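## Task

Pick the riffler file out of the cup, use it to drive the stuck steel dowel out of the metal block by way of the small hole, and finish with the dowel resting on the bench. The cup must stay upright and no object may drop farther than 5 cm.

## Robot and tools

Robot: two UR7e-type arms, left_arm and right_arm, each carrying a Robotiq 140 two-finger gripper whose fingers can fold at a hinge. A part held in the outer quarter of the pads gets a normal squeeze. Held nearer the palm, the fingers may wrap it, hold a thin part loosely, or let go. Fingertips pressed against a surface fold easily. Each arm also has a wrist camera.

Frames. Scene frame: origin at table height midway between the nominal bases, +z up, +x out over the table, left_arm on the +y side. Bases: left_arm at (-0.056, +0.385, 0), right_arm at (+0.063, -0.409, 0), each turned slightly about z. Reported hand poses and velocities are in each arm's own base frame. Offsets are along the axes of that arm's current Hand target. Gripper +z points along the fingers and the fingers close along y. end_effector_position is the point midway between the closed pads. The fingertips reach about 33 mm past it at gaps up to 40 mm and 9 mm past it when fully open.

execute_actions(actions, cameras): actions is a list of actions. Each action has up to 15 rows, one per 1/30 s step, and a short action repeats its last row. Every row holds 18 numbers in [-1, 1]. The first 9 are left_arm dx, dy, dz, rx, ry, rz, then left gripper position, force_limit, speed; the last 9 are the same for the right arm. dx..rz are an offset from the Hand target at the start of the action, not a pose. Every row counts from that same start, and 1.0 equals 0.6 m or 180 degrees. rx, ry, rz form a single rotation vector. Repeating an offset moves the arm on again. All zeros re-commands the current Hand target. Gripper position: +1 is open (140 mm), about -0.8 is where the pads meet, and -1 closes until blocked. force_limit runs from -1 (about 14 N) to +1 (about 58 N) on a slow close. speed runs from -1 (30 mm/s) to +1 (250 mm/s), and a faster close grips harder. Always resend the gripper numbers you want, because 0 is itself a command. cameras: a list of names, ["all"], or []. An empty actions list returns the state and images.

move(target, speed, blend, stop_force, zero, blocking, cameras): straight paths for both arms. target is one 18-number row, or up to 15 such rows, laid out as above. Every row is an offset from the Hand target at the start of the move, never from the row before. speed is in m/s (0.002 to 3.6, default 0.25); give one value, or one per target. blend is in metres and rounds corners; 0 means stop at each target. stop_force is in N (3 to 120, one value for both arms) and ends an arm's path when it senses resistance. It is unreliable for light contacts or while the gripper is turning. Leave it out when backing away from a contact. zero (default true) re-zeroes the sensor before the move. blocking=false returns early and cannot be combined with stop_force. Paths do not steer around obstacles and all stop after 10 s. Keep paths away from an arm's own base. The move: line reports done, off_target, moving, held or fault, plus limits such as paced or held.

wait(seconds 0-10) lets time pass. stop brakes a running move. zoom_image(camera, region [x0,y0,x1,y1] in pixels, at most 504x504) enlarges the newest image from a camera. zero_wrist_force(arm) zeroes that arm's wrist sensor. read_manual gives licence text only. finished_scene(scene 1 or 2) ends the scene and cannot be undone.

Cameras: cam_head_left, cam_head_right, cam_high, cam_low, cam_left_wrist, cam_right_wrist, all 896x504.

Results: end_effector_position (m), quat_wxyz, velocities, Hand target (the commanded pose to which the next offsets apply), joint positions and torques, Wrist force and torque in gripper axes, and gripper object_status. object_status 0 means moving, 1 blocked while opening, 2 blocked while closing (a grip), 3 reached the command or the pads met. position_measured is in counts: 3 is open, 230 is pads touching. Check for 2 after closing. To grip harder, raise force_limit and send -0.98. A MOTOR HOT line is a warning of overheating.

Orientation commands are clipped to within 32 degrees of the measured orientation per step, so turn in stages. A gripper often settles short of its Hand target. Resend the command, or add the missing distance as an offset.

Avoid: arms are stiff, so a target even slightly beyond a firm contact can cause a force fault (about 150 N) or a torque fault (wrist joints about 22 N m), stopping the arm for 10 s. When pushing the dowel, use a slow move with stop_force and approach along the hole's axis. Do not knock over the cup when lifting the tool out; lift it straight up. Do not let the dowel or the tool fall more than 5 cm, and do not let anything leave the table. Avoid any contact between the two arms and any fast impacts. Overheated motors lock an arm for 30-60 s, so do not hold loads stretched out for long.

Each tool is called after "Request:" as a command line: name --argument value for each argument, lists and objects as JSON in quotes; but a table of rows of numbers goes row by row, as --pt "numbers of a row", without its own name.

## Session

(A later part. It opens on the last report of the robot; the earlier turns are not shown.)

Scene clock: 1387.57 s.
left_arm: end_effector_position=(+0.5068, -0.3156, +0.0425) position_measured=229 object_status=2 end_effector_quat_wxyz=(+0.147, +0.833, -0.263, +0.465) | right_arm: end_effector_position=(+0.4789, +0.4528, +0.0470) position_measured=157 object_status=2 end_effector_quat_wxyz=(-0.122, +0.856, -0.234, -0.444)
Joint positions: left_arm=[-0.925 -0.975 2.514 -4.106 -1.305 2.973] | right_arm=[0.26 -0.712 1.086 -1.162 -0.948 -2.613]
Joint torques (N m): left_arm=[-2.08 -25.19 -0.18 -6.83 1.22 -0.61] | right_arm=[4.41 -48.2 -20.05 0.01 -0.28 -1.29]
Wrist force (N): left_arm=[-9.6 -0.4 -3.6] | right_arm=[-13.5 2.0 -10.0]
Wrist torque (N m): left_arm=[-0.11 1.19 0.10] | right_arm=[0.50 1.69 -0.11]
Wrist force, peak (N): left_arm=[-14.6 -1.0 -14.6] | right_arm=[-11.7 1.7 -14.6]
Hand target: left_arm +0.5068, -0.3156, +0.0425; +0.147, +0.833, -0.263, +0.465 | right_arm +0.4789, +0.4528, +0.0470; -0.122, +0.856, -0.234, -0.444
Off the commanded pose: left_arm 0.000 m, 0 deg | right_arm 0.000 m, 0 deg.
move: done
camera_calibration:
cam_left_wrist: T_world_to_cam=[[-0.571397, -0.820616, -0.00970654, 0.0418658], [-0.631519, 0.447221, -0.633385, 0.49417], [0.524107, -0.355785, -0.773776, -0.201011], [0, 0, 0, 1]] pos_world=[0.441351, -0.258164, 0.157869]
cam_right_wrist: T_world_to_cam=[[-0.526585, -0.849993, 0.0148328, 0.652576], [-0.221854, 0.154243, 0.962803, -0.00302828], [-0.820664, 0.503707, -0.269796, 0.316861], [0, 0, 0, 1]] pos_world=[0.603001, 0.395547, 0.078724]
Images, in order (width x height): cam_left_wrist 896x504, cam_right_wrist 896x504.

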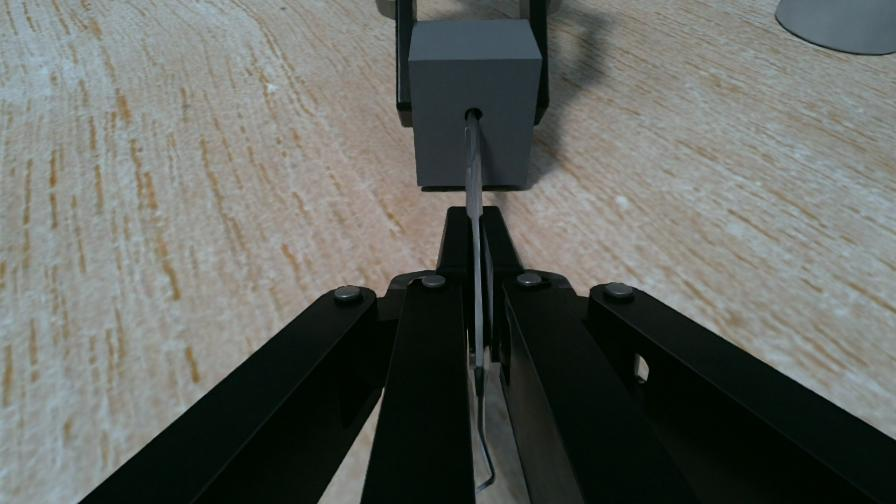

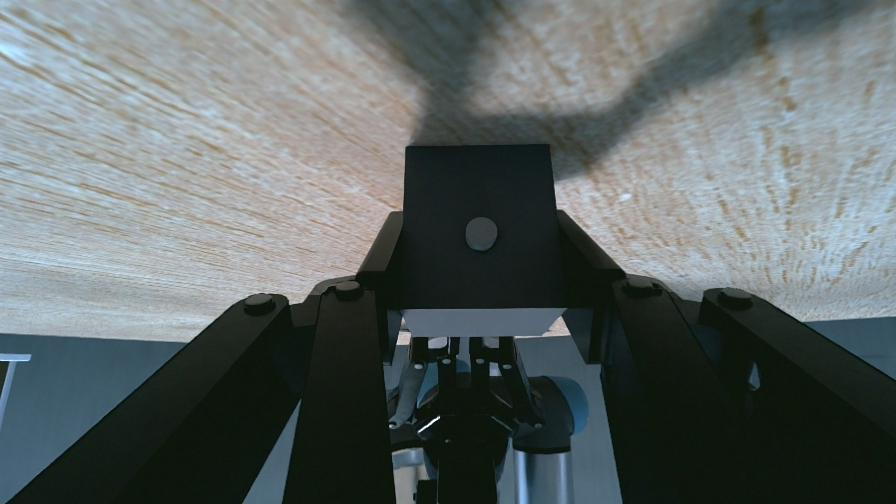

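Request:
move --target '[0.0070,0,0.01134,0,0,0,-1,1,1,0,0,0,0,0,0,-1,1,0.5]' --speed 0.01 --stop_force 60 --zero false --cameras '["cam_left_wrist","cam_right_wrist"]'

Request:
zoom_image --camera "cam_right_wrist" --region '[380, 130, 600, 350]'

Request:
zoom_image --camera "cam_left_wrist" --region '[400, 30, 560, 210]'

Scene clock: 1396.97 s.
left_arm: end_effector_position=(+0.5134, -0.3202, +0.0425) position_measured=229 object_status=2 end_effector_quat_wxyz=(+0.147, +0.833, -0.263, +0.465) | right_arm: end_effector_position=(+0.4789, +0.4528, +0.0470) position_measured=157 object_status=2 end_effector_quat_wxyz=(-0.122, +0.856, -0.234, -0.444)
Joint positions: left_arm=[-0.917 -0.973 2.492 -4.086 -1.312 2.978] | right_arm=[0.26 -0.712 1.086 -1.162 -0.948 -2.613]
Joint torques (N m): left_arm=[-8.89 -33.7 -9.69 -8 1.3 -0.62] | right_arm=[16.19 -48.48 -20.32 0.09 -0.42 -1.27]
Wrist force (N): left_arm=[-20.5 -1.9 -23.4] | right_arm=[-17.6 4.2 -27.3]
Wrist torque (N m): left_arm=[-0.04 1.36 0.04] | right_arm=[0.52 1.69 -0.31]
Wrist force, peak (N): left_arm=[-22.6 -2.4 -26.5] | right_arm=[-16.9 4.3 -29.2]
Hand target: left_arm +0.5134, -0.3202, +0.0425; +0.147, +0.833, -0.263, +0.465 | right_arm +0.4789, +0.4528, +0.0470; -0.122, +0.856, -0.234, -0.444
Off the commanded pose: left_arm 0.000 m, 0 deg | right_arm 0.000 m, 0 deg.
move: done
camera_calibration:
cam_left_wrist: T_world_to_cam=[[-0.571397, -0.820616, -0.00970654, 0.041805], [-0.631519, 0.447221, -0.633385, 0.500332], [0.524107, -0.355785, -0.773776, -0.206054], [0, 0, 0, 1]] pos_world=[0.447851, -0.262764, 0.157869]
cam_right_wrist: T_world_to_cam=[[-0.526654, -0.849951, 0.0148097, 0.652518], [-0.221841, 0.154235, 0.962807, -0.00301774], [-0.820623, 0.503781, -0.269783, 0.316856], [0, 0, 0, 1]] pos_world=[0.603001, 0.395447, 0.0787241]
Images, in order (width x height): cam_left_wrist 896x504, cam_right_wrist 896x504.

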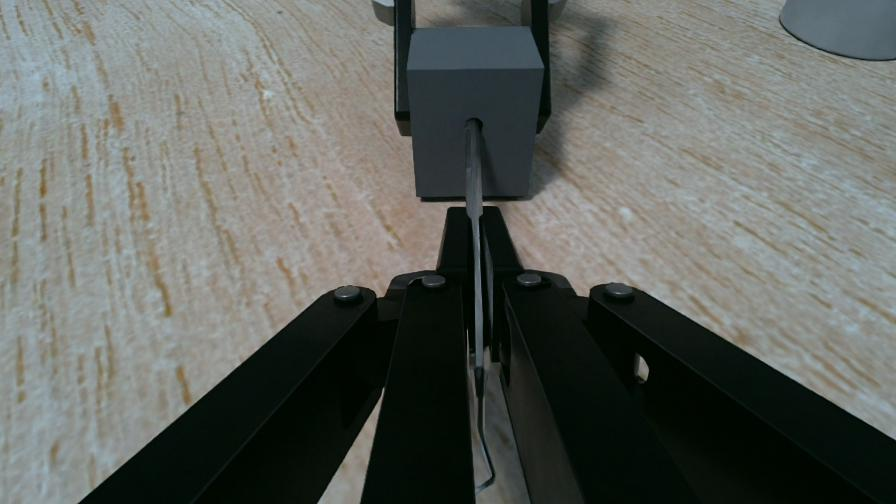

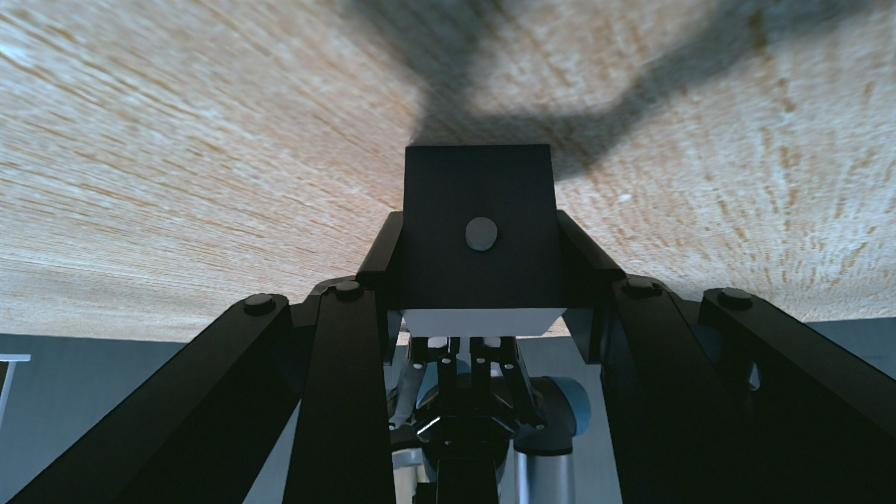

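Scaled by 2.291 from the camera's 896x504 image, which has a finer 1280x720 frame.

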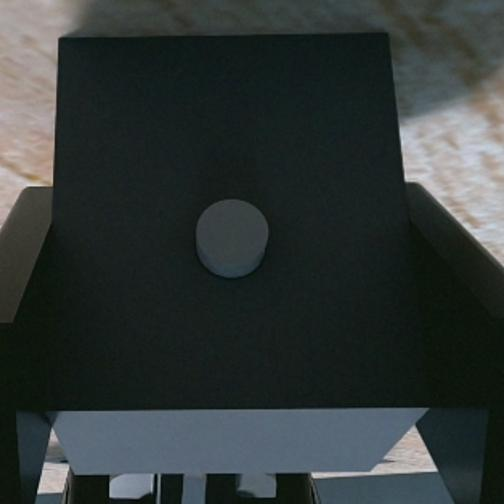

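Scaled by 2.800 from the camera's 896x504 image, which has a finer 1280x720 frame.

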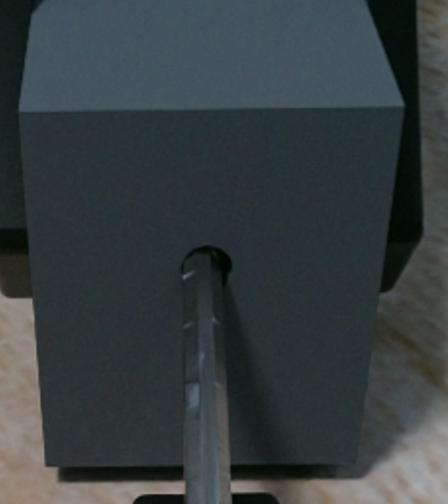

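Request:
move --target '[0.0053,0.0008,0.0085,0,0,0,-1,1,1,0,0,0,0,0,0,-1,1,0.5]' --speed 0.01 --stop_force 80 --zero false --cameras '["cam_left_wrist","cam_right_wrist"]'

Request:
zoom_image --camera "cam_right_wrist" --region '[380, 130, 600, 350]'

Request:
zoom_image --camera "cam_left_wrist" --region '[400, 30, 560, 210]'

Scene clock: 1406.63 s.
left_arm: end_effector_position=(+0.5180, -0.3240, +0.0425) position_measured=229 object_status=2 end_effector_quat_wxyz=(+0.147, +0.833, -0.263, +0.465) | right_arm: end_effector_position=(+0.4789, +0.4528, +0.0470) position_measured=157 object_status=2 end_effector_quat_wxyz=(-0.122, +0.856, -0.234, -0.444)
Joint positions: left_arm=[-0.913 -0.971 2.475 -4.072 -1.315 2.98] | right_arm=[0.26 -0.712 1.086 -1.162 -0.948 -2.613]
Joint torques (N m): left_arm=[-6.94 -34.19 -13.54 -8.78 1.26 -0.25] | right_arm=[20.36 -21.81 -1.06 -0.08 -0.33 -1.41]
Wrist force (N): left_arm=[-23.9 -2.4 -27.5] | right_arm=[-23.2 6.6 -41.6]
Wrist torque (N m): left_arm=[-0.02 1.32 0.01] | right_arm=[0.51 2.00 -0.24]
Wrist force, peak (N): left_arm=[-28.6 -2.9 -36.8] | right_arm=[-21.6 6.7 -44.7]
Hand target: left_arm +0.5180, -0.3241, +0.0426; +0.147, +0.833, -0.263, +0.465 | right_arm +0.4789, +0.4528, +0.0470; -0.122, +0.856, -0.234, -0.444
Off the commanded pose: left_arm 0.000 m, 0 deg | right_arm 0.000 m, 0 deg.
move: done
camera_calibration:
cam_left_wrist: T_world_to_cam=[[-0.571397, -0.820616, -0.00970654, 0.0413732], [-0.631519, 0.447221, -0.633385, 0.505063], [0.524107, -0.355785, -0.773776, -0.209792], [0, 0, 0, 1]] pos_world=[0.452551, -0.266564, 0.157969]
cam_right_wrist: T_world_to_cam=[[-0.526574, -0.850001, 0.0147819, 0.652576], [-0.22196, 0.154247, 0.962778, -0.00296361], [-0.820642, 0.503693, -0.269889, 0.31686], [0, 0, 0, 1]] pos_world=[0.603001, 0.395547, 0.078724]
Images, in order (width x height): cam_left_wrist 896x504, cam_right_wrist 896x504.

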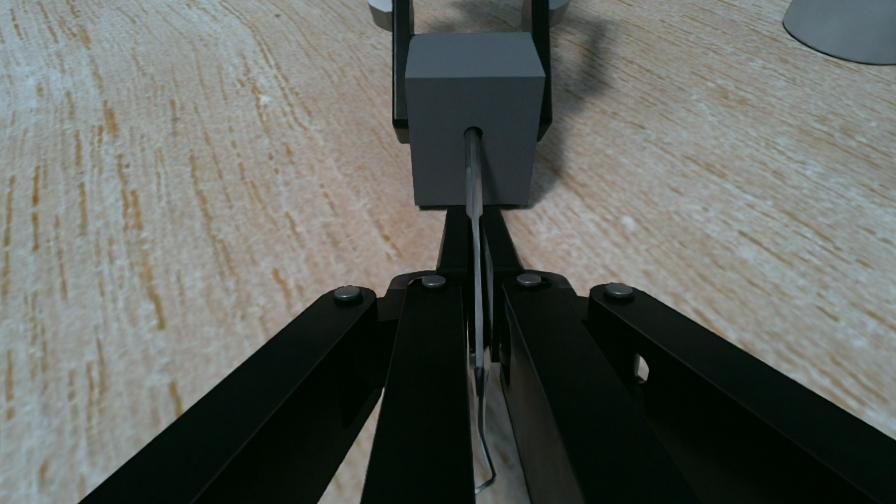

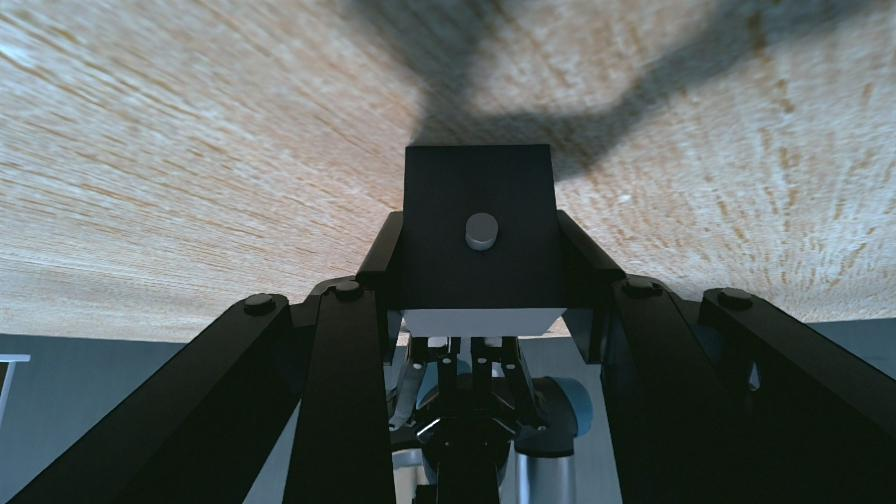

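Scaled by 2.291 from the camera's 896x504 image, which has a finer 1280x720 frame.

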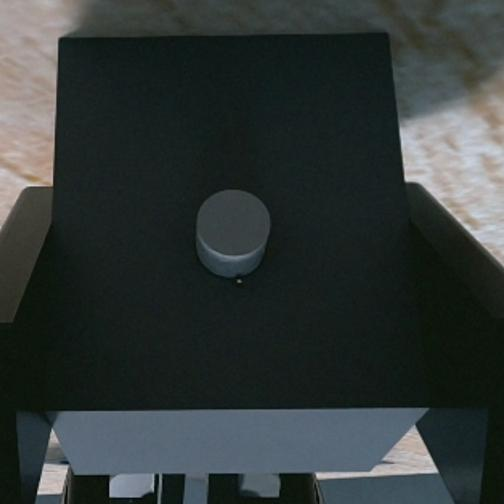

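Scaled by 2.800 from the camera's 896x504 image, which has a finer 1280x720 frame.

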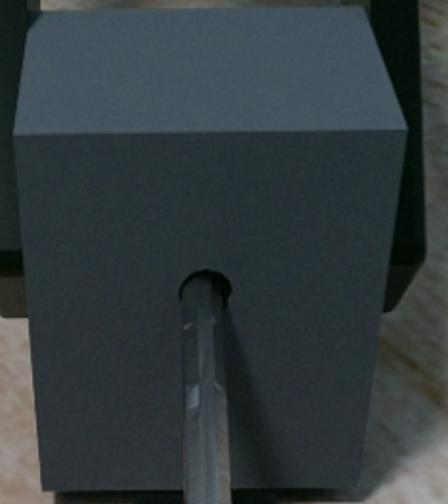

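Request:
move --target '[0.0044,0.0005,0.0071,0,0,0,-1,1,1,0,0,0,0,0,0,-1,1,0.5]' --speed 0.01 --stop_force 90 --zero false --cameras '["cam_right_wrist"]'

Request:
zoom_image --camera "cam_right_wrist" --region '[380, 130, 600, 350]'

Scene clock: 1411.73 s.
left_arm: end_effector_position=(+0.5220, -0.3272, +0.0426) position_measured=229 object_status=2 end_effector_quat_wxyz=(+0.147, +0.833, -0.263, +0.465) | right_arm: end_effector_position=(+0.4789, +0.4528, +0.0470) position_measured=157 object_status=2 end_effector_quat_wxyz=(-0.122, +0.856, -0.234, -0.444)
Joint positions: left_arm=[-0.91 -0.97 2.461 -4.06 -1.318 2.982] | right_arm=[0.26 -0.712 1.086 -1.162 -0.948 -2.613]
Joint torques (N m): left_arm=[-7.63 -36.16 -11.31 -8.59 1.16 -0.33] | right_arm=[21.67 -26.54 1.13 0.23 -0.36 -1.1]
Wrist force (N): left_arm=[-22.3 -2.0 -23.4] | right_arm=[-23.9 7.2 -42.5]
Wrist torque (N m): left_arm=[-0.02 1.38 0.01] | right_arm=[0.53 1.98 -0.16]
Wrist force, peak (N): left_arm=[-27.7 -3.3 -32.5] | right_arm=[-23.2 7.4 -45.2]
Hand target: left_arm +0.5219, -0.3272, +0.0426; +0.147, +0.833, -0.263, +0.465 | right_arm +0.4789, +0.4528, +0.0470; -0.122, +0.856, -0.234, -0.444
Off the commanded pose: left_arm 0.000 m, 0 deg | right_arm 0.000 m, 0 deg.
move: done
camera_calibration:
cam_right_wrist: T_world_to_cam=[[-0.526585, -0.849993, 0.0148328, 0.652576], [-0.221854, 0.154243, 0.962803, -0.00302828], [-0.820664, 0.503707, -0.269796, 0.316861], [0, 0, 0, 1]] pos_world=[0.603001, 0.395547, 0.078724]
Images, in order (width x height): cam_right_wrist 896x504.

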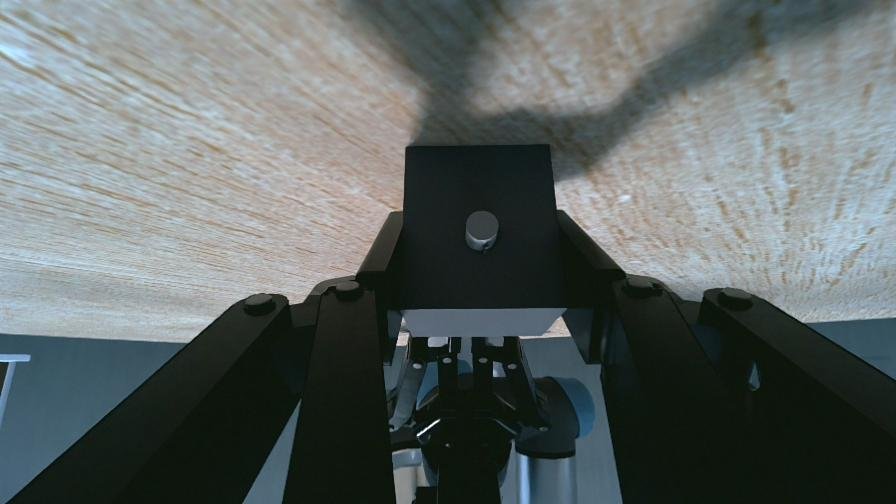

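Scaled by 2.291 from the camera's 896x504 image, which has a finer 1280x720 frame.

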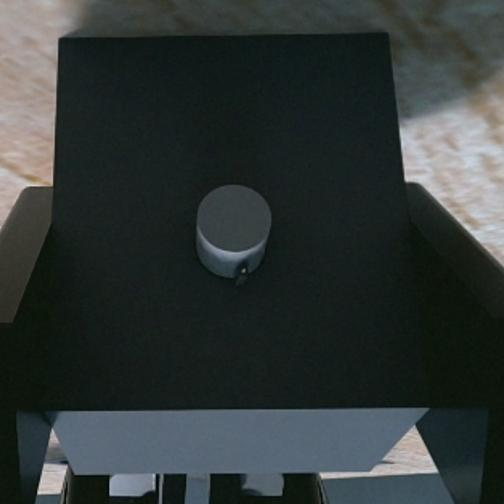

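Request:
zoom_image --camera "cam_right_wrist" --region '[450, 195, 520, 265]'

Scaled by 7.200 from the camera's 896x504 image, which has a finer 1280x720 frame.

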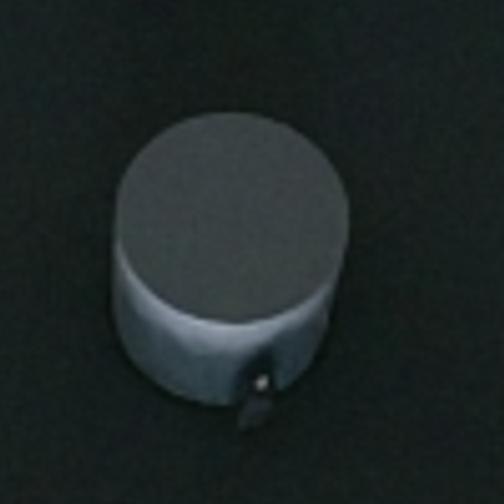

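Request:
move --target '[-0.0385,0,-0.0624,0,0,0,-1,1,1,0,0,0,0,0,0,-1,1,0.5]' --speed 0.04 --cameras '["cam_left_wrist","cam_right_wrist"]'

Request:
zoom_image --camera "cam_left_wrist" --region '[430, 50, 510, 120]'

Request:
zoom_image --camera "cam_right_wrist" --region '[380, 130, 600, 350]'

Scene clock: 1432.10 s.
left_arm: end_effector_position=(+0.4859, -0.3020, +0.0426) position_measured=229 object_status=2 end_effector_quat_wxyz=(+0.147, +0.833, -0.263, +0.465) end_effector_velocity=(+0.001, -0.002, -0.001) end_effector_angular_velocity=(+0.001, +0.001, -0.003) | right_arm: end_effector_position=(+0.4789, +0.4528, +0.0471) position_measured=157 object_status=2 end_effector_quat_wxyz=(-0.122, +0.856, -0.234, -0.444)
Joint positions: left_arm=[-0.956 -0.975 2.585 -4.172 -1.28 2.956] | right_arm=[0.26 -0.712 1.086 -1.162 -0.948 -2.613]
Joint velocities: left_arm=[0 0 -0.005 0.007 -0.003 0.001] | right_arm=[within noise]
Joint torques (N m): left_arm=[7.84 -19.02 -12.07 -1.2 -1.23 1.14] | right_arm=[7.71 -57.18 -16.33 0.83 -2.1 -1.16]
Wrist force (N): left_arm=[-6.3 -1.7 0.3] | right_arm=[-12.6 1.8 -1.3]
Wrist torque (N m): left_arm=[0.22 0.95 0.09] | right_arm=[0.41 1.52 -0.15]
Wrist force, peak (N): left_arm=[25.9 -2.3 49.0] | right_arm=[-39.2 4.2 50.8]
Hand target: left_arm +0.4859, -0.3019, +0.0426; +0.147, +0.833, -0.263, +0.465 | right_arm +0.4789, +0.4528, +0.0470; -0.122, +0.856, -0.234, -0.444
Off the commanded pose: left_arm 0.000 m, 0 deg | right_arm 0.000 m, 0 deg.
move: done
camera_calibration:
cam_left_wrist: T_world_to_cam=[[-0.571436, -0.820591, -0.00960812, 0.0411167], [-0.631389, 0.447099, -0.633601, 0.474794], [0.524223, -0.355996, -0.7736, -0.185181], [0, 0, 0, 1]] pos_world=[0.420351, -0.244464, 0.157969]
cam_right_wrist: T_world_to_cam=[[-0.526687, -0.849931, 0.0147446, 0.65262], [-0.221966, 0.15425, 0.962776, -0.0029613], [-0.820568, 0.503809, -0.269897, 0.316771], [0, 0, 0, 1]] pos_world=[0.603002, 0.395547, 0.0787242]
Images, in order (width x height): cam_left_wrist 896x504, cam_right_wrist 896x504.

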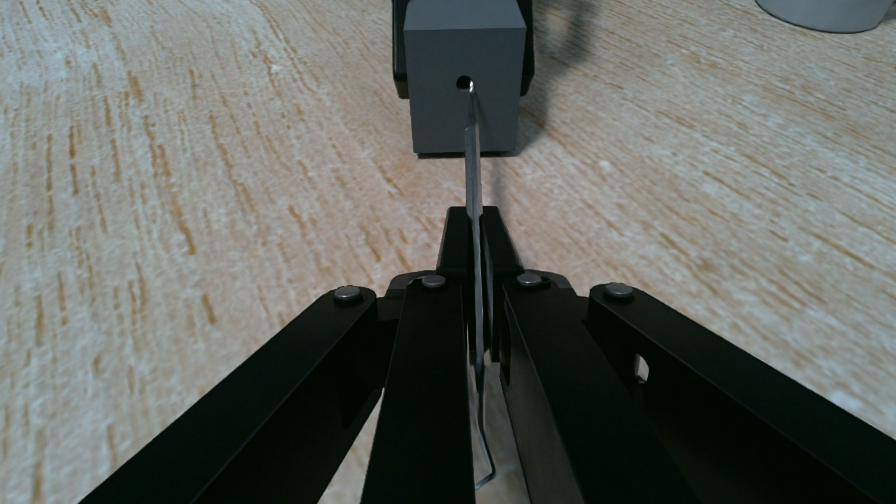

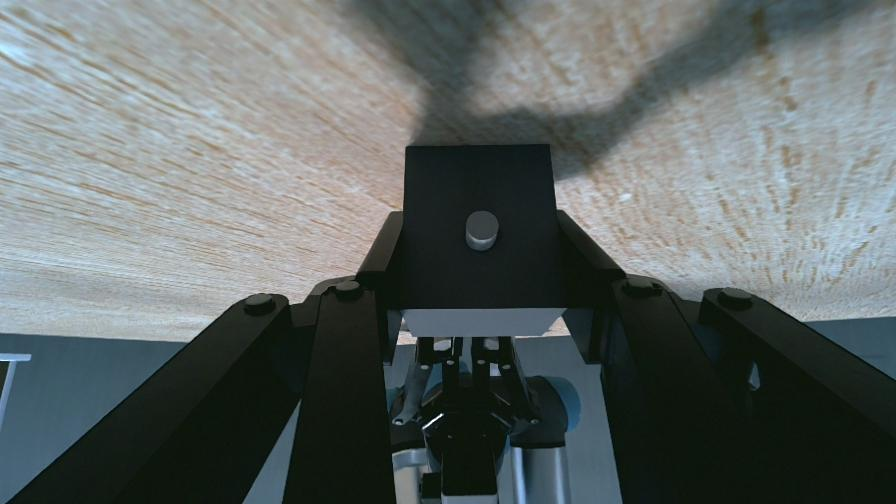

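Scaled by 6.300 from the camera's 896x504 image, which has a finer 1280x720 frame.

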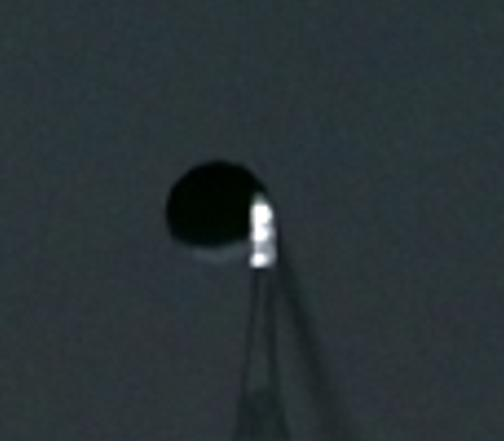

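Scaled by 2.291 from the camera's 896x504 image, which has a finer 1280x720 frame.

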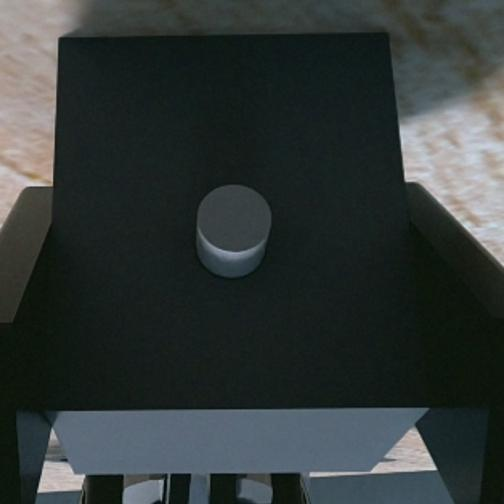

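Request:
move --pt "-0.0105 0 -0.017 0 0 0 -1 1 1 0 0 0 0 0 0 -1 1 0.5" --pt "-0.0105 0.01 -0.017 0 0 0 -1 1 1 0 0 0 0 0 0 -1 1 0.5" --speed 0.05

Request:
move --target '[0.0105,0,0.017,0,0,0,-1,1,1,0,0,0,0,0,0,-1,1,0.5]' --speed 0.01 --stop_force 5 --cameras '["cam_left_wrist"]'

Request:
zoom_image --camera "cam_left_wrist" --region '[430, 50, 510, 120]'

Scene clock: 1438.30 s.
left_arm: end_effector_position=(+0.4726, -0.2999, +0.0425) position_measured=229 object_status=2 end_effector_quat_wxyz=(+0.147, +0.833, -0.263, +0.465) | right_arm: end_effector_position=(+0.4789, +0.4528, +0.0470) position_measured=157 object_status=2 end_effector_quat_wxyz=(-0.122, +0.856, -0.234, -0.444)
Joint positions: left_arm=[-0.992 -0.973 2.622 -4.204 -1.249 2.935] | right_arm=[0.26 -0.712 1.086 -1.162 -0.948 -2.613]
Joint torques (N m): left_arm=[10.61 -38.53 -6.02 -2.09 -1.07 1.36] | right_arm=[7.47 -43.14 -11.88 0.51 -2.14 -0.97]
Wrist force (N): left_arm=[-5.1 0.7 0.9] | right_arm=[-12.6 3.7 -2.9]
Wrist torque (N m): left_arm=[0.04 0.96 0.22] | right_arm=[1.07 1.68 -0.05]
Wrist force, peak (N): left_arm=[-6.1 -1.6 0.2] | right_arm=[-13.1 4.9 -2.8]
Hand target: left_arm +0.4727, -0.2999, +0.0425; +0.147, +0.833, -0.263, +0.465 | right_arm +0.4789, +0.4528, +0.0470; -0.122, +0.856, -0.234, -0.444
Off the commanded pose: left_arm 0.000 m, 0 deg | right_arm 0.000 m, 0 deg.
move: done

Scene clock: 1439.83 s.
left_arm: end_effector_position=(+0.4764, -0.3026, +0.0425) position_measured=229 object_status=2 end_effector_quat_wxyz=(+0.147, +0.833, -0.263, +0.465) | right_arm: end_effector_position=(+0.4789, +0.4528, +0.0470) position_measured=157 object_status=2 end_effector_quat_wxyz=(-0.122, +0.856, -0.234, -0.444)
Joint positions: left_arm=[-0.986 -0.974 2.609 -4.191 -1.255 2.939] | right_arm=[0.26 -0.712 1.086 -1.162 -0.948 -2.613]
Joint torques (N m): left_arm=[-12.3 -23.83 2.97 -6.42 2.32 -1.03] | right_arm=[6.05 -43.41 -12.7 0.58 -2.29 -1.07]
Wrist force (N): left_arm=[-7.5 0.8 -3.5] | right_arm=[-11.8 3.7 -5.9]
Wrist torque (N m): left_arm=[0.02 1.04 0.23] | right_arm=[1.05 1.66 -0.12]
Wrist force, peak (N): left_arm=[-8.9 1.0 -5.8] | right_arm=[-11.0 3.9 -7.4]
Hand target: left_arm +0.4764, -0.3026, +0.0425; +0.147, +0.833, -0.263, +0.465 (not the last commanded pose) | right_arm +0.4789, +0.4528, +0.0470; -0.122, +0.856, -0.234, -0.444
Off the commanded pose: left_arm 0.007 m, 0 deg | right_arm 0.000 m, 0 deg.
move: contact (left_arm)
camera_calibration:
cam_left_wrist: T_world_to_cam=[[-0.571397, -0.820616, -0.00970654, 0.0352463], [-0.631519, 0.447221, -0.633385, 0.469176], [0.524107, -0.355785, -0.773776, -0.18034], [0, 0, 0, 1]] pos_world=[0.410951, -0.245064, 0.157969]
Images, in order (width x height): cam_left_wrist 896x504.

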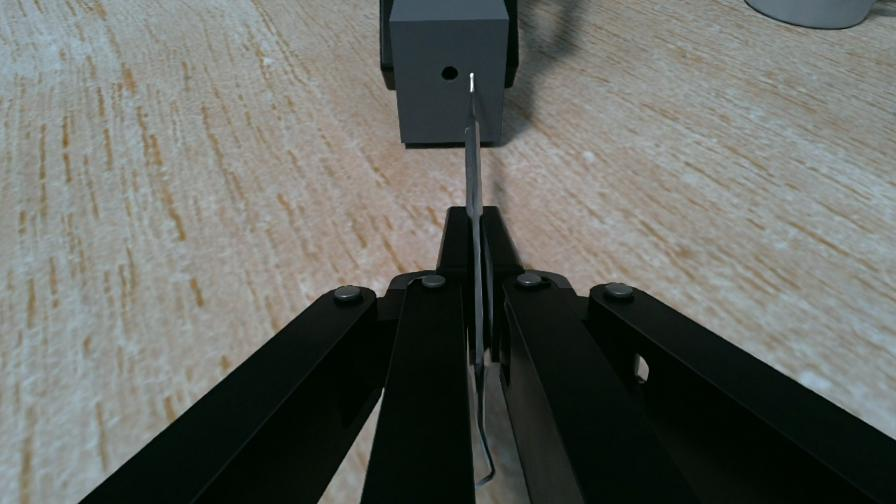

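Scaled by 6.300 from the camera's 896x504 image, which has a finer 1280x720 frame.

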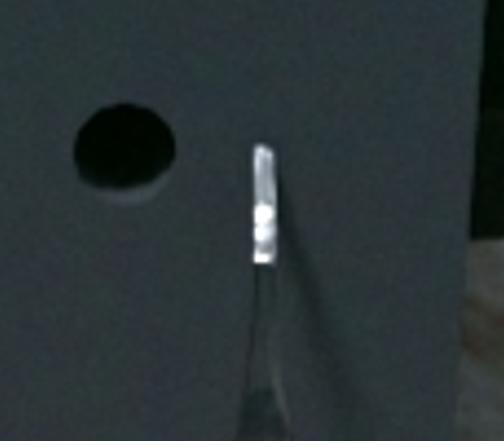

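Request:
move --pt "-0.00657 0 -0.01065 0 0 0 -1 1 1 0 0 0 0 0 0 -1 1 0.5" --pt "0.0056 0 -0.0329 0 -0.0444 0 -1 1 1 0 0 0 0 0 0 -1 1 0.5" --speed 0.06 --cameras '["cam_left_wrist"]'

Request:
zoom_image --camera "cam_left_wrist" --region '[400, 50, 560, 230]'

Scene clock: 1477.20 s.
left_arm: end_effector_position=(+0.4642, -0.2939, +0.0559) position_measured=229 object_status=2 end_effector_quat_wxyz=(+0.128, +0.863, -0.273, +0.406) | right_arm: end_effector_position=(+0.4789, +0.4528, +0.0470) position_measured=157 object_status=2 end_effector_quat_wxyz=(-0.122, +0.856, -0.234, -0.444)
Joint positions: left_arm=[-0.972 -1.24 2.616 -3.793 -1.296 2.906] | right_arm=[0.26 -0.712 1.086 -1.162 -0.948 -2.613]
Joint torques (N m): left_arm=[-6.77 -21.35 -1.49 -3.81 2.34 0.93] | right_arm=[2.56 -44.24 -12.47 0.62 -2.28 -1.35]
Wrist force (N): left_arm=[-5.0 0.6 0.9] | right_arm=[-12.9 4.3 -3.1]
Wrist torque (N m): left_arm=[0.04 0.95 0.20] | right_arm=[1.16 1.70 -0.05]
Wrist force, peak (N): left_arm=[-8.0 0.8 -3.4] | right_arm=[-13.0 4.2 -3.3]
Hand target: left_arm +0.4641, -0.2939, +0.0558; +0.128, +0.863, -0.273, +0.406 | right_arm +0.4789, +0.4528, +0.0470; -0.122, +0.856, -0.234, -0.444
Off the commanded pose: left_arm 0.000 m, 0 deg | right_arm 0.000 m, 0 deg.
move: done
camera_calibration:
cam_left_wrist: T_world_to_cam=[[-0.572393, -0.819919, -0.00995973, 0.0361465], [-0.697438, 0.493204, -0.519933, 0.503757], [0.431215, -0.29066, -0.854149, -0.0937613], [0, 0, 0, 1]] pos_world=[0.41246, -0.24607, 0.182193]
Images, in order (width x height): cam_left_wrist 896x504.

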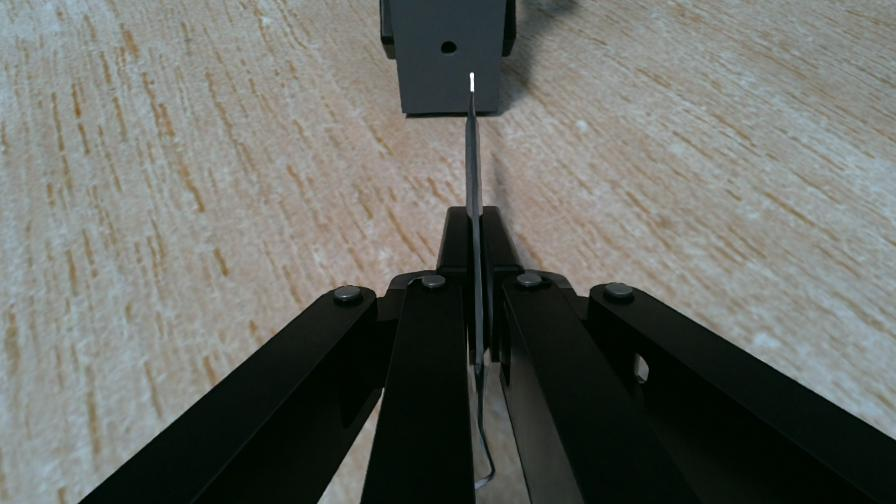

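Scaled by 2.800 from the camera's 896x504 image, which has a finer 1280x720 frame.

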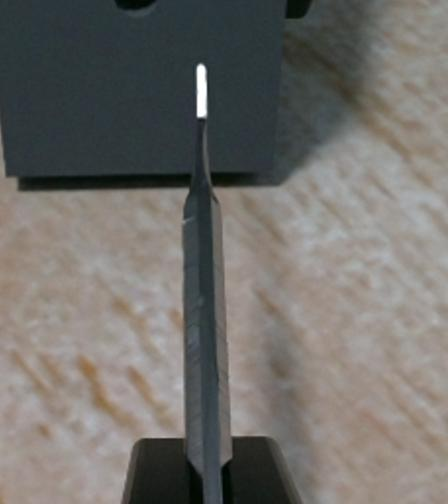

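Request:
move --target '[0.0266,0,0.0321,0,0,0,-1,1,1,0,0,0,0,0,0,-1,1,0.5]' --speed 0.012 --stop_force 5 --cameras '["cam_left_wrist"]'

Request:
zoom_image --camera "cam_left_wrist" --region '[430, 40, 510, 110]'

Scene clock: 1482.47 s.
left_arm: end_effector_position=(+0.4779, -0.3036, +0.0557) position_measured=229 object_status=2 end_effector_quat_wxyz=(+0.128, +0.863, -0.273, +0.406) | right_arm: end_effector_position=(+0.4789, +0.4528, +0.0470) position_measured=157 object_status=2 end_effector_quat_wxyz=(-0.122, +0.856, -0.234, -0.444)
Joint positions: left_arm=[-0.952 -1.221 2.568 -3.767 -1.311 2.92] | right_arm=[0.26 -0.712 1.086 -1.162 -0.948 -2.613]
Joint torques (N m): left_arm=[-12.84 -35.89 -3.97 -6.76 2.31 -1.19] | right_arm=[-2.6 -43.08 -13.57 0.04 -1.96 -0.99]
Wrist force (N): left_arm=[-7.8 0.5 -3.2] | right_arm=[-11.8 3.7 -5.4]
Wrist torque (N m): left_arm=[-0.01 1.02 0.10] | right_arm=[1.05 1.62 -0.14]
Wrist force, peak (N): left_arm=[-9.7 0.5 -6.2] | right_arm=[-13.0 4.3 -3.0]
Hand target: left_arm +0.4779, -0.3036, +0.0557; +0.128, +0.863, -0.273, +0.406 (not the last commanded pose) | right_arm +0.4789, +0.4528, +0.0470; -0.122, +0.856, -0.234, -0.444
Off the commanded pose: left_arm 0.008 m, 0 deg | right_arm 0.000 m, 0 deg.
move: contact (left_arm)
camera_calibration:
cam_left_wrist: T_world_to_cam=[[-0.572455, -0.819873, -0.0101573, 0.0361078], [-0.69751, 0.493455, -0.519598, 0.518078], [0.431017, -0.290362, -0.854351, -0.102376], [0, 0, 0, 1]] pos_world=[0.42616, -0.25577, 0.182094]
Images, in order (width x height): cam_left_wrist 896x504.

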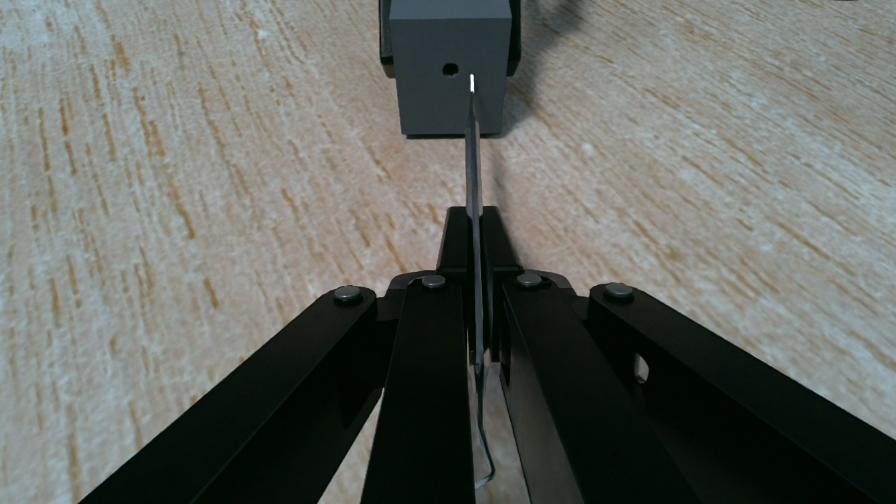

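Scaled by 6.300 from the camera's 896x504 image, which has a finer 1280x720 frame.

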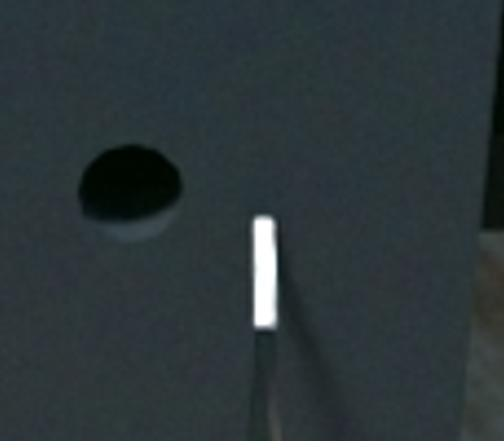

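Request:
move --pt "-0.00639 0 -0.00769 0 0 0 -1 1 1 0 0 0 0 0 0 -1 1 0.5" --pt "-0.00549 -0.01417 -0.00844 0 0 0 -1 1 1 0 0 0 0 0 0 -1 1 0.5" --pt "0.00729 -0.01417 0.00694 0 0 0 -1 1 1 0 0 0 0 0 0 -1 1 0.5" --speed 0.03 --stop_force 8 --cameras '["cam_left_wrist"]'

Request:
zoom_image --camera "cam_left_wrist" --region '[430, 50, 510, 120]'

Scene clock: 1488.50 s.
left_arm: end_effector_position=(+0.4876, -0.3001, +0.0565) position_measured=229 object_status=2 end_effector_quat_wxyz=(+0.128, +0.863, -0.273, +0.406) | right_arm: end_effector_position=(+0.4789, +0.4528, +0.0470) position_measured=157 object_status=2 end_effector_quat_wxyz=(-0.122, +0.856, -0.234, -0.444)
Joint positions: left_arm=[-0.919 -1.215 2.548 -3.758 -1.335 2.942] | right_arm=[0.26 -0.712 1.086 -1.162 -0.948 -2.613]
Joint torques (N m): left_arm=[-12.7 -35.48 -1.94 -6.27 1.28 -1.11] | right_arm=[-5.04 -43.16 -13.48 0 -1.75 -1.2]
Wrist force (N): left_arm=[-5.0 0.5 0.7] | right_arm=[-12.9 4.0 -2.9]
Wrist torque (N m): left_arm=[0.03 0.95 0.09] | right_arm=[1.09 1.66 -0.05]
Wrist force, peak (N): left_arm=[-7.9 0.6 -3.3] | right_arm=[-13.1 4.2 -3.1]
Hand target: left_arm +0.4876, -0.3001, +0.0565; +0.128, +0.863, -0.273, +0.406 | right_arm +0.4789, +0.4528, +0.0470; -0.122, +0.856, -0.234, -0.444
Off the commanded pose: left_arm 0.000 m, 0 deg | right_arm 0.000 m, 0 deg.
move: done
camera_calibration:
cam_left_wrist: T_world_to_cam=[[-0.572511, -0.819833, -0.0101994, 0.0446371], [-0.697463, 0.493521, -0.519598, 0.523546], [0.431017, -0.290362, -0.85435, -0.104986], [0, 0, 0, 1]] pos_world=[0.43596, -0.25227, 0.182794]
Images, in order (width x height): cam_left_wrist 896x504.

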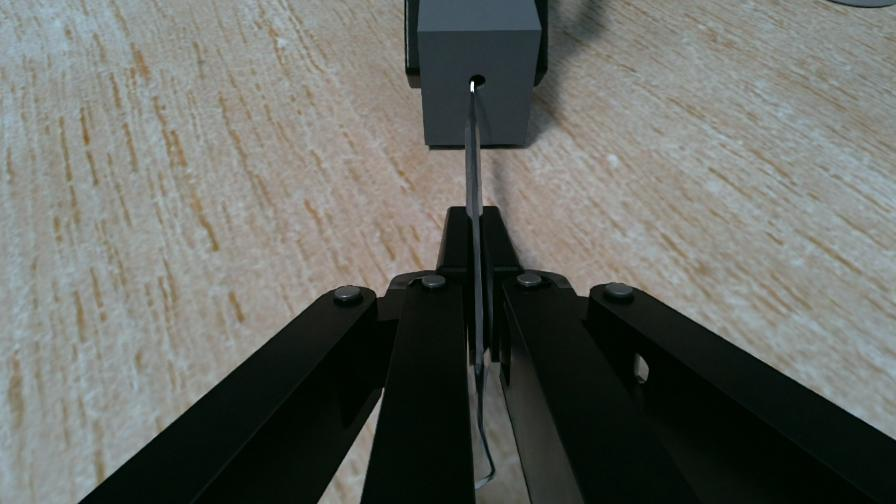

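Scaled by 6.300 from the camera's 896x504 image, which has a finer 1280x720 frame.

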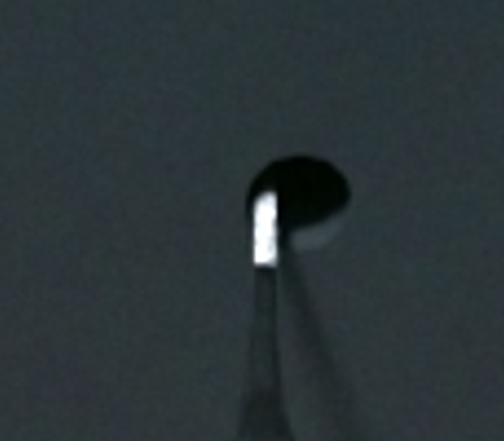

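Request:
move --target '[0,0.0028,0,0,0,0,-1,1,1,0,0,0,0,0,0,-1,1,0.5]' --speed 0.03 --cameras '["cam_left_wrist"]'

Request:
zoom_image --camera "cam_left_wrist" --region '[430, 50, 510, 120]'

Scene clock: 1490.87 s.
left_arm: end_effector_position=(+0.4867, -0.3015, +0.0565) position_measured=229 object_status=2 end_effector_quat_wxyz=(+0.128, +0.863, -0.273, +0.406) | right_arm: end_effector_position=(+0.4789, +0.4528, +0.0470) position_measured=157 object_status=2 end_effector_quat_wxyz=(-0.122, +0.856, -0.234, -0.444)
Joint positions: left_arm=[-0.925 -1.216 2.548 -3.758 -1.331 2.938] | right_arm=[0.26 -0.712 1.086 -1.162 -0.948 -2.613]
Joint torques (N m): left_arm=[-4.54 -35.05 -2.88 -1.18 0.44 -0.38] | right_arm=[-4.89 -43.96 -14.02 -0.37 -2 -1.08]
Wrist force (N): left_arm=[-4.9 0.4 0.9] | right_arm=[-12.7 4.3 -3.1]
Wrist torque (N m): left_arm=[0.01 0.92 0.09] | right_arm=[1.16 1.62 -0.06]
Wrist force, peak (N): left_arm=[-5.3 0.7 0.7] | right_arm=[-13.1 4.5 -3.2]
Hand target: left_arm +0.4867, -0.3014, +0.0565; +0.128, +0.863, -0.273, +0.406 | right_arm +0.4789, +0.4528, +0.0470; -0.122, +0.856, -0.234, -0.444
Off the commanded pose: left_arm 0.000 m, 0 deg | right_arm 0.000 m, 0 deg.
move: done
camera_calibration:
cam_left_wrist: T_world_to_cam=[[-0.572511, -0.819833, -0.0101994, 0.0429168], [-0.697463, 0.493521, -0.519598, 0.52354], [0.431017, -0.290362, -0.85435, -0.104962], [0, 0, 0, 1]] pos_world=[0.43496, -0.25367, 0.182794]
Images, in order (width x height): cam_left_wrist 896x504.

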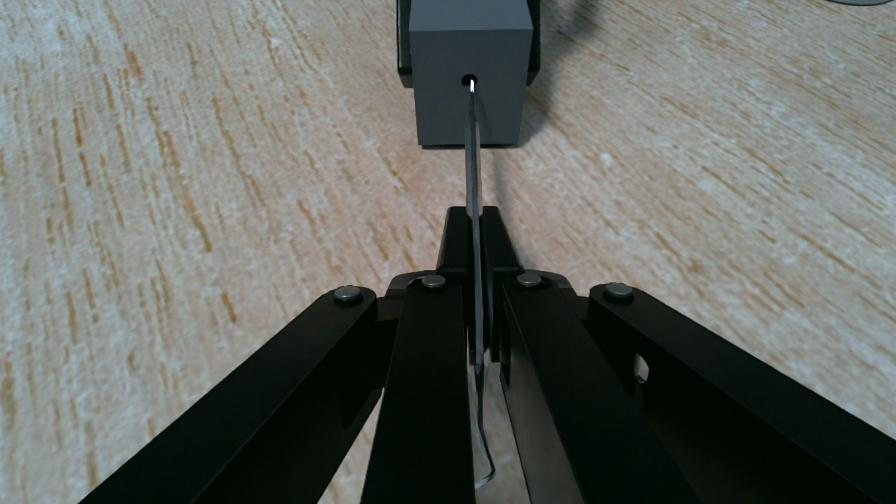

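Scaled by 6.300 from the camera's 896x504 image, which has a finer 1280x720 frame.

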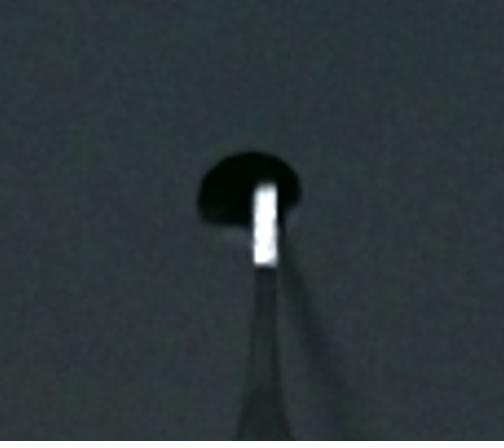

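Request:
move --target '[0.0213,0,0.02564,0,0,0,-1,1,1,0,0,0,0,0,0,-1,1,0.5]' --speed 0.025 --stop_force 12 --cameras '["cam_left_wrist"]'

Request:
zoom_image --camera "cam_left_wrist" --region '[430, 70, 510, 140]'

Scene clock: 1494.57 s.
left_arm: end_effector_position=(+0.5031, -0.3129, +0.0565) position_measured=229 object_status=2 end_effector_quat_wxyz=(+0.128, +0.863, -0.273, +0.406) | right_arm: end_effector_position=(+0.4789, +0.4528, +0.0470) position_measured=157 object_status=2 end_effector_quat_wxyz=(-0.122, +0.856, -0.234, -0.444)
Joint positions: left_arm=[-0.906 -1.193 2.492 -3.727 -1.346 2.951] | right_arm=[0.26 -0.712 1.086 -1.162 -0.948 -2.613]
Joint torques (N m): left_arm=[-11.25 -37.3 -2.91 -6.48 1.25 -1.18] | right_arm=[-5.04 -44.68 -12.26 -0.1 -1.69 -1]
Wrist force (N): left_arm=[-4.9 0.6 0.7] | right_arm=[-12.7 4.4 -2.9]
Wrist torque (N m): left_arm=[0.06 0.94 0.09] | right_arm=[1.14 1.63 -0.05]
Wrist force, peak (N): left_arm=[-6.4 0.5 -0.9] | right_arm=[-13.2 4.3 -2.8]
Hand target: left_arm +0.5030, -0.3129, +0.0565; +0.128, +0.863, -0.273, +0.406 | right_arm +0.4789, +0.4528, +0.0470; -0.122, +0.856, -0.234, -0.444
Off the commanded pose: left_arm 0.000 m, 0 deg | right_arm 0.000 m, 0 deg.
move: done
camera_calibration:
cam_left_wrist: T_world_to_cam=[[-0.572455, -0.819873, -0.0101573, 0.042834], [-0.69751, 0.493455, -0.519598, 0.540657], [0.431017, -0.290362, -0.854351, -0.115369], [0, 0, 0, 1]] pos_world=[0.45136, -0.26517, 0.182794]
Images, in order (width x height): cam_left_wrist 896x504.

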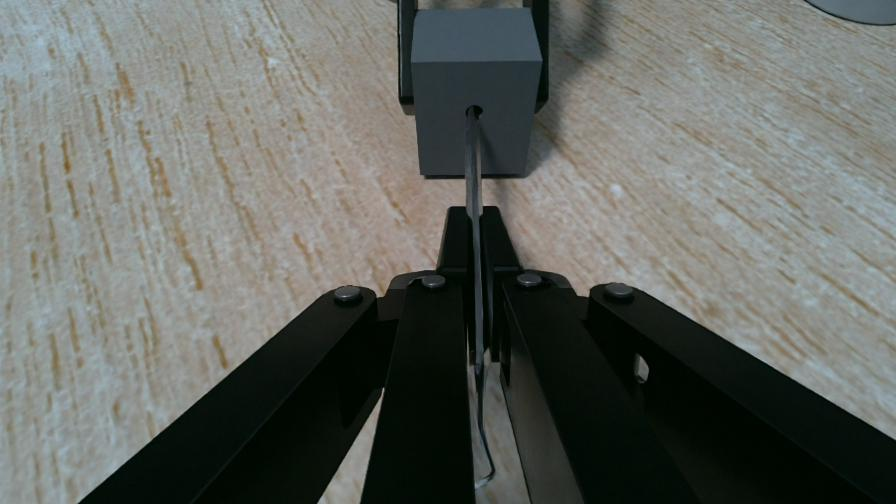

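Scaled by 6.300 from the camera's 896x504 image, which has a finer 1280x720 frame.

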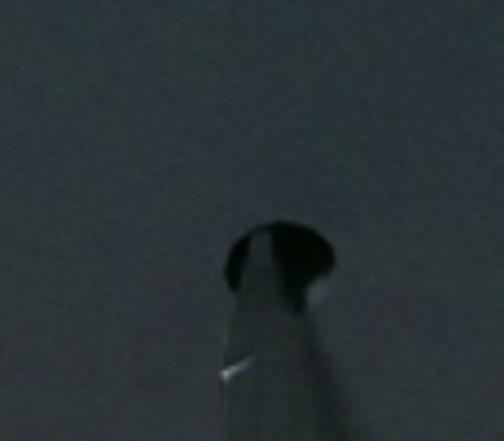

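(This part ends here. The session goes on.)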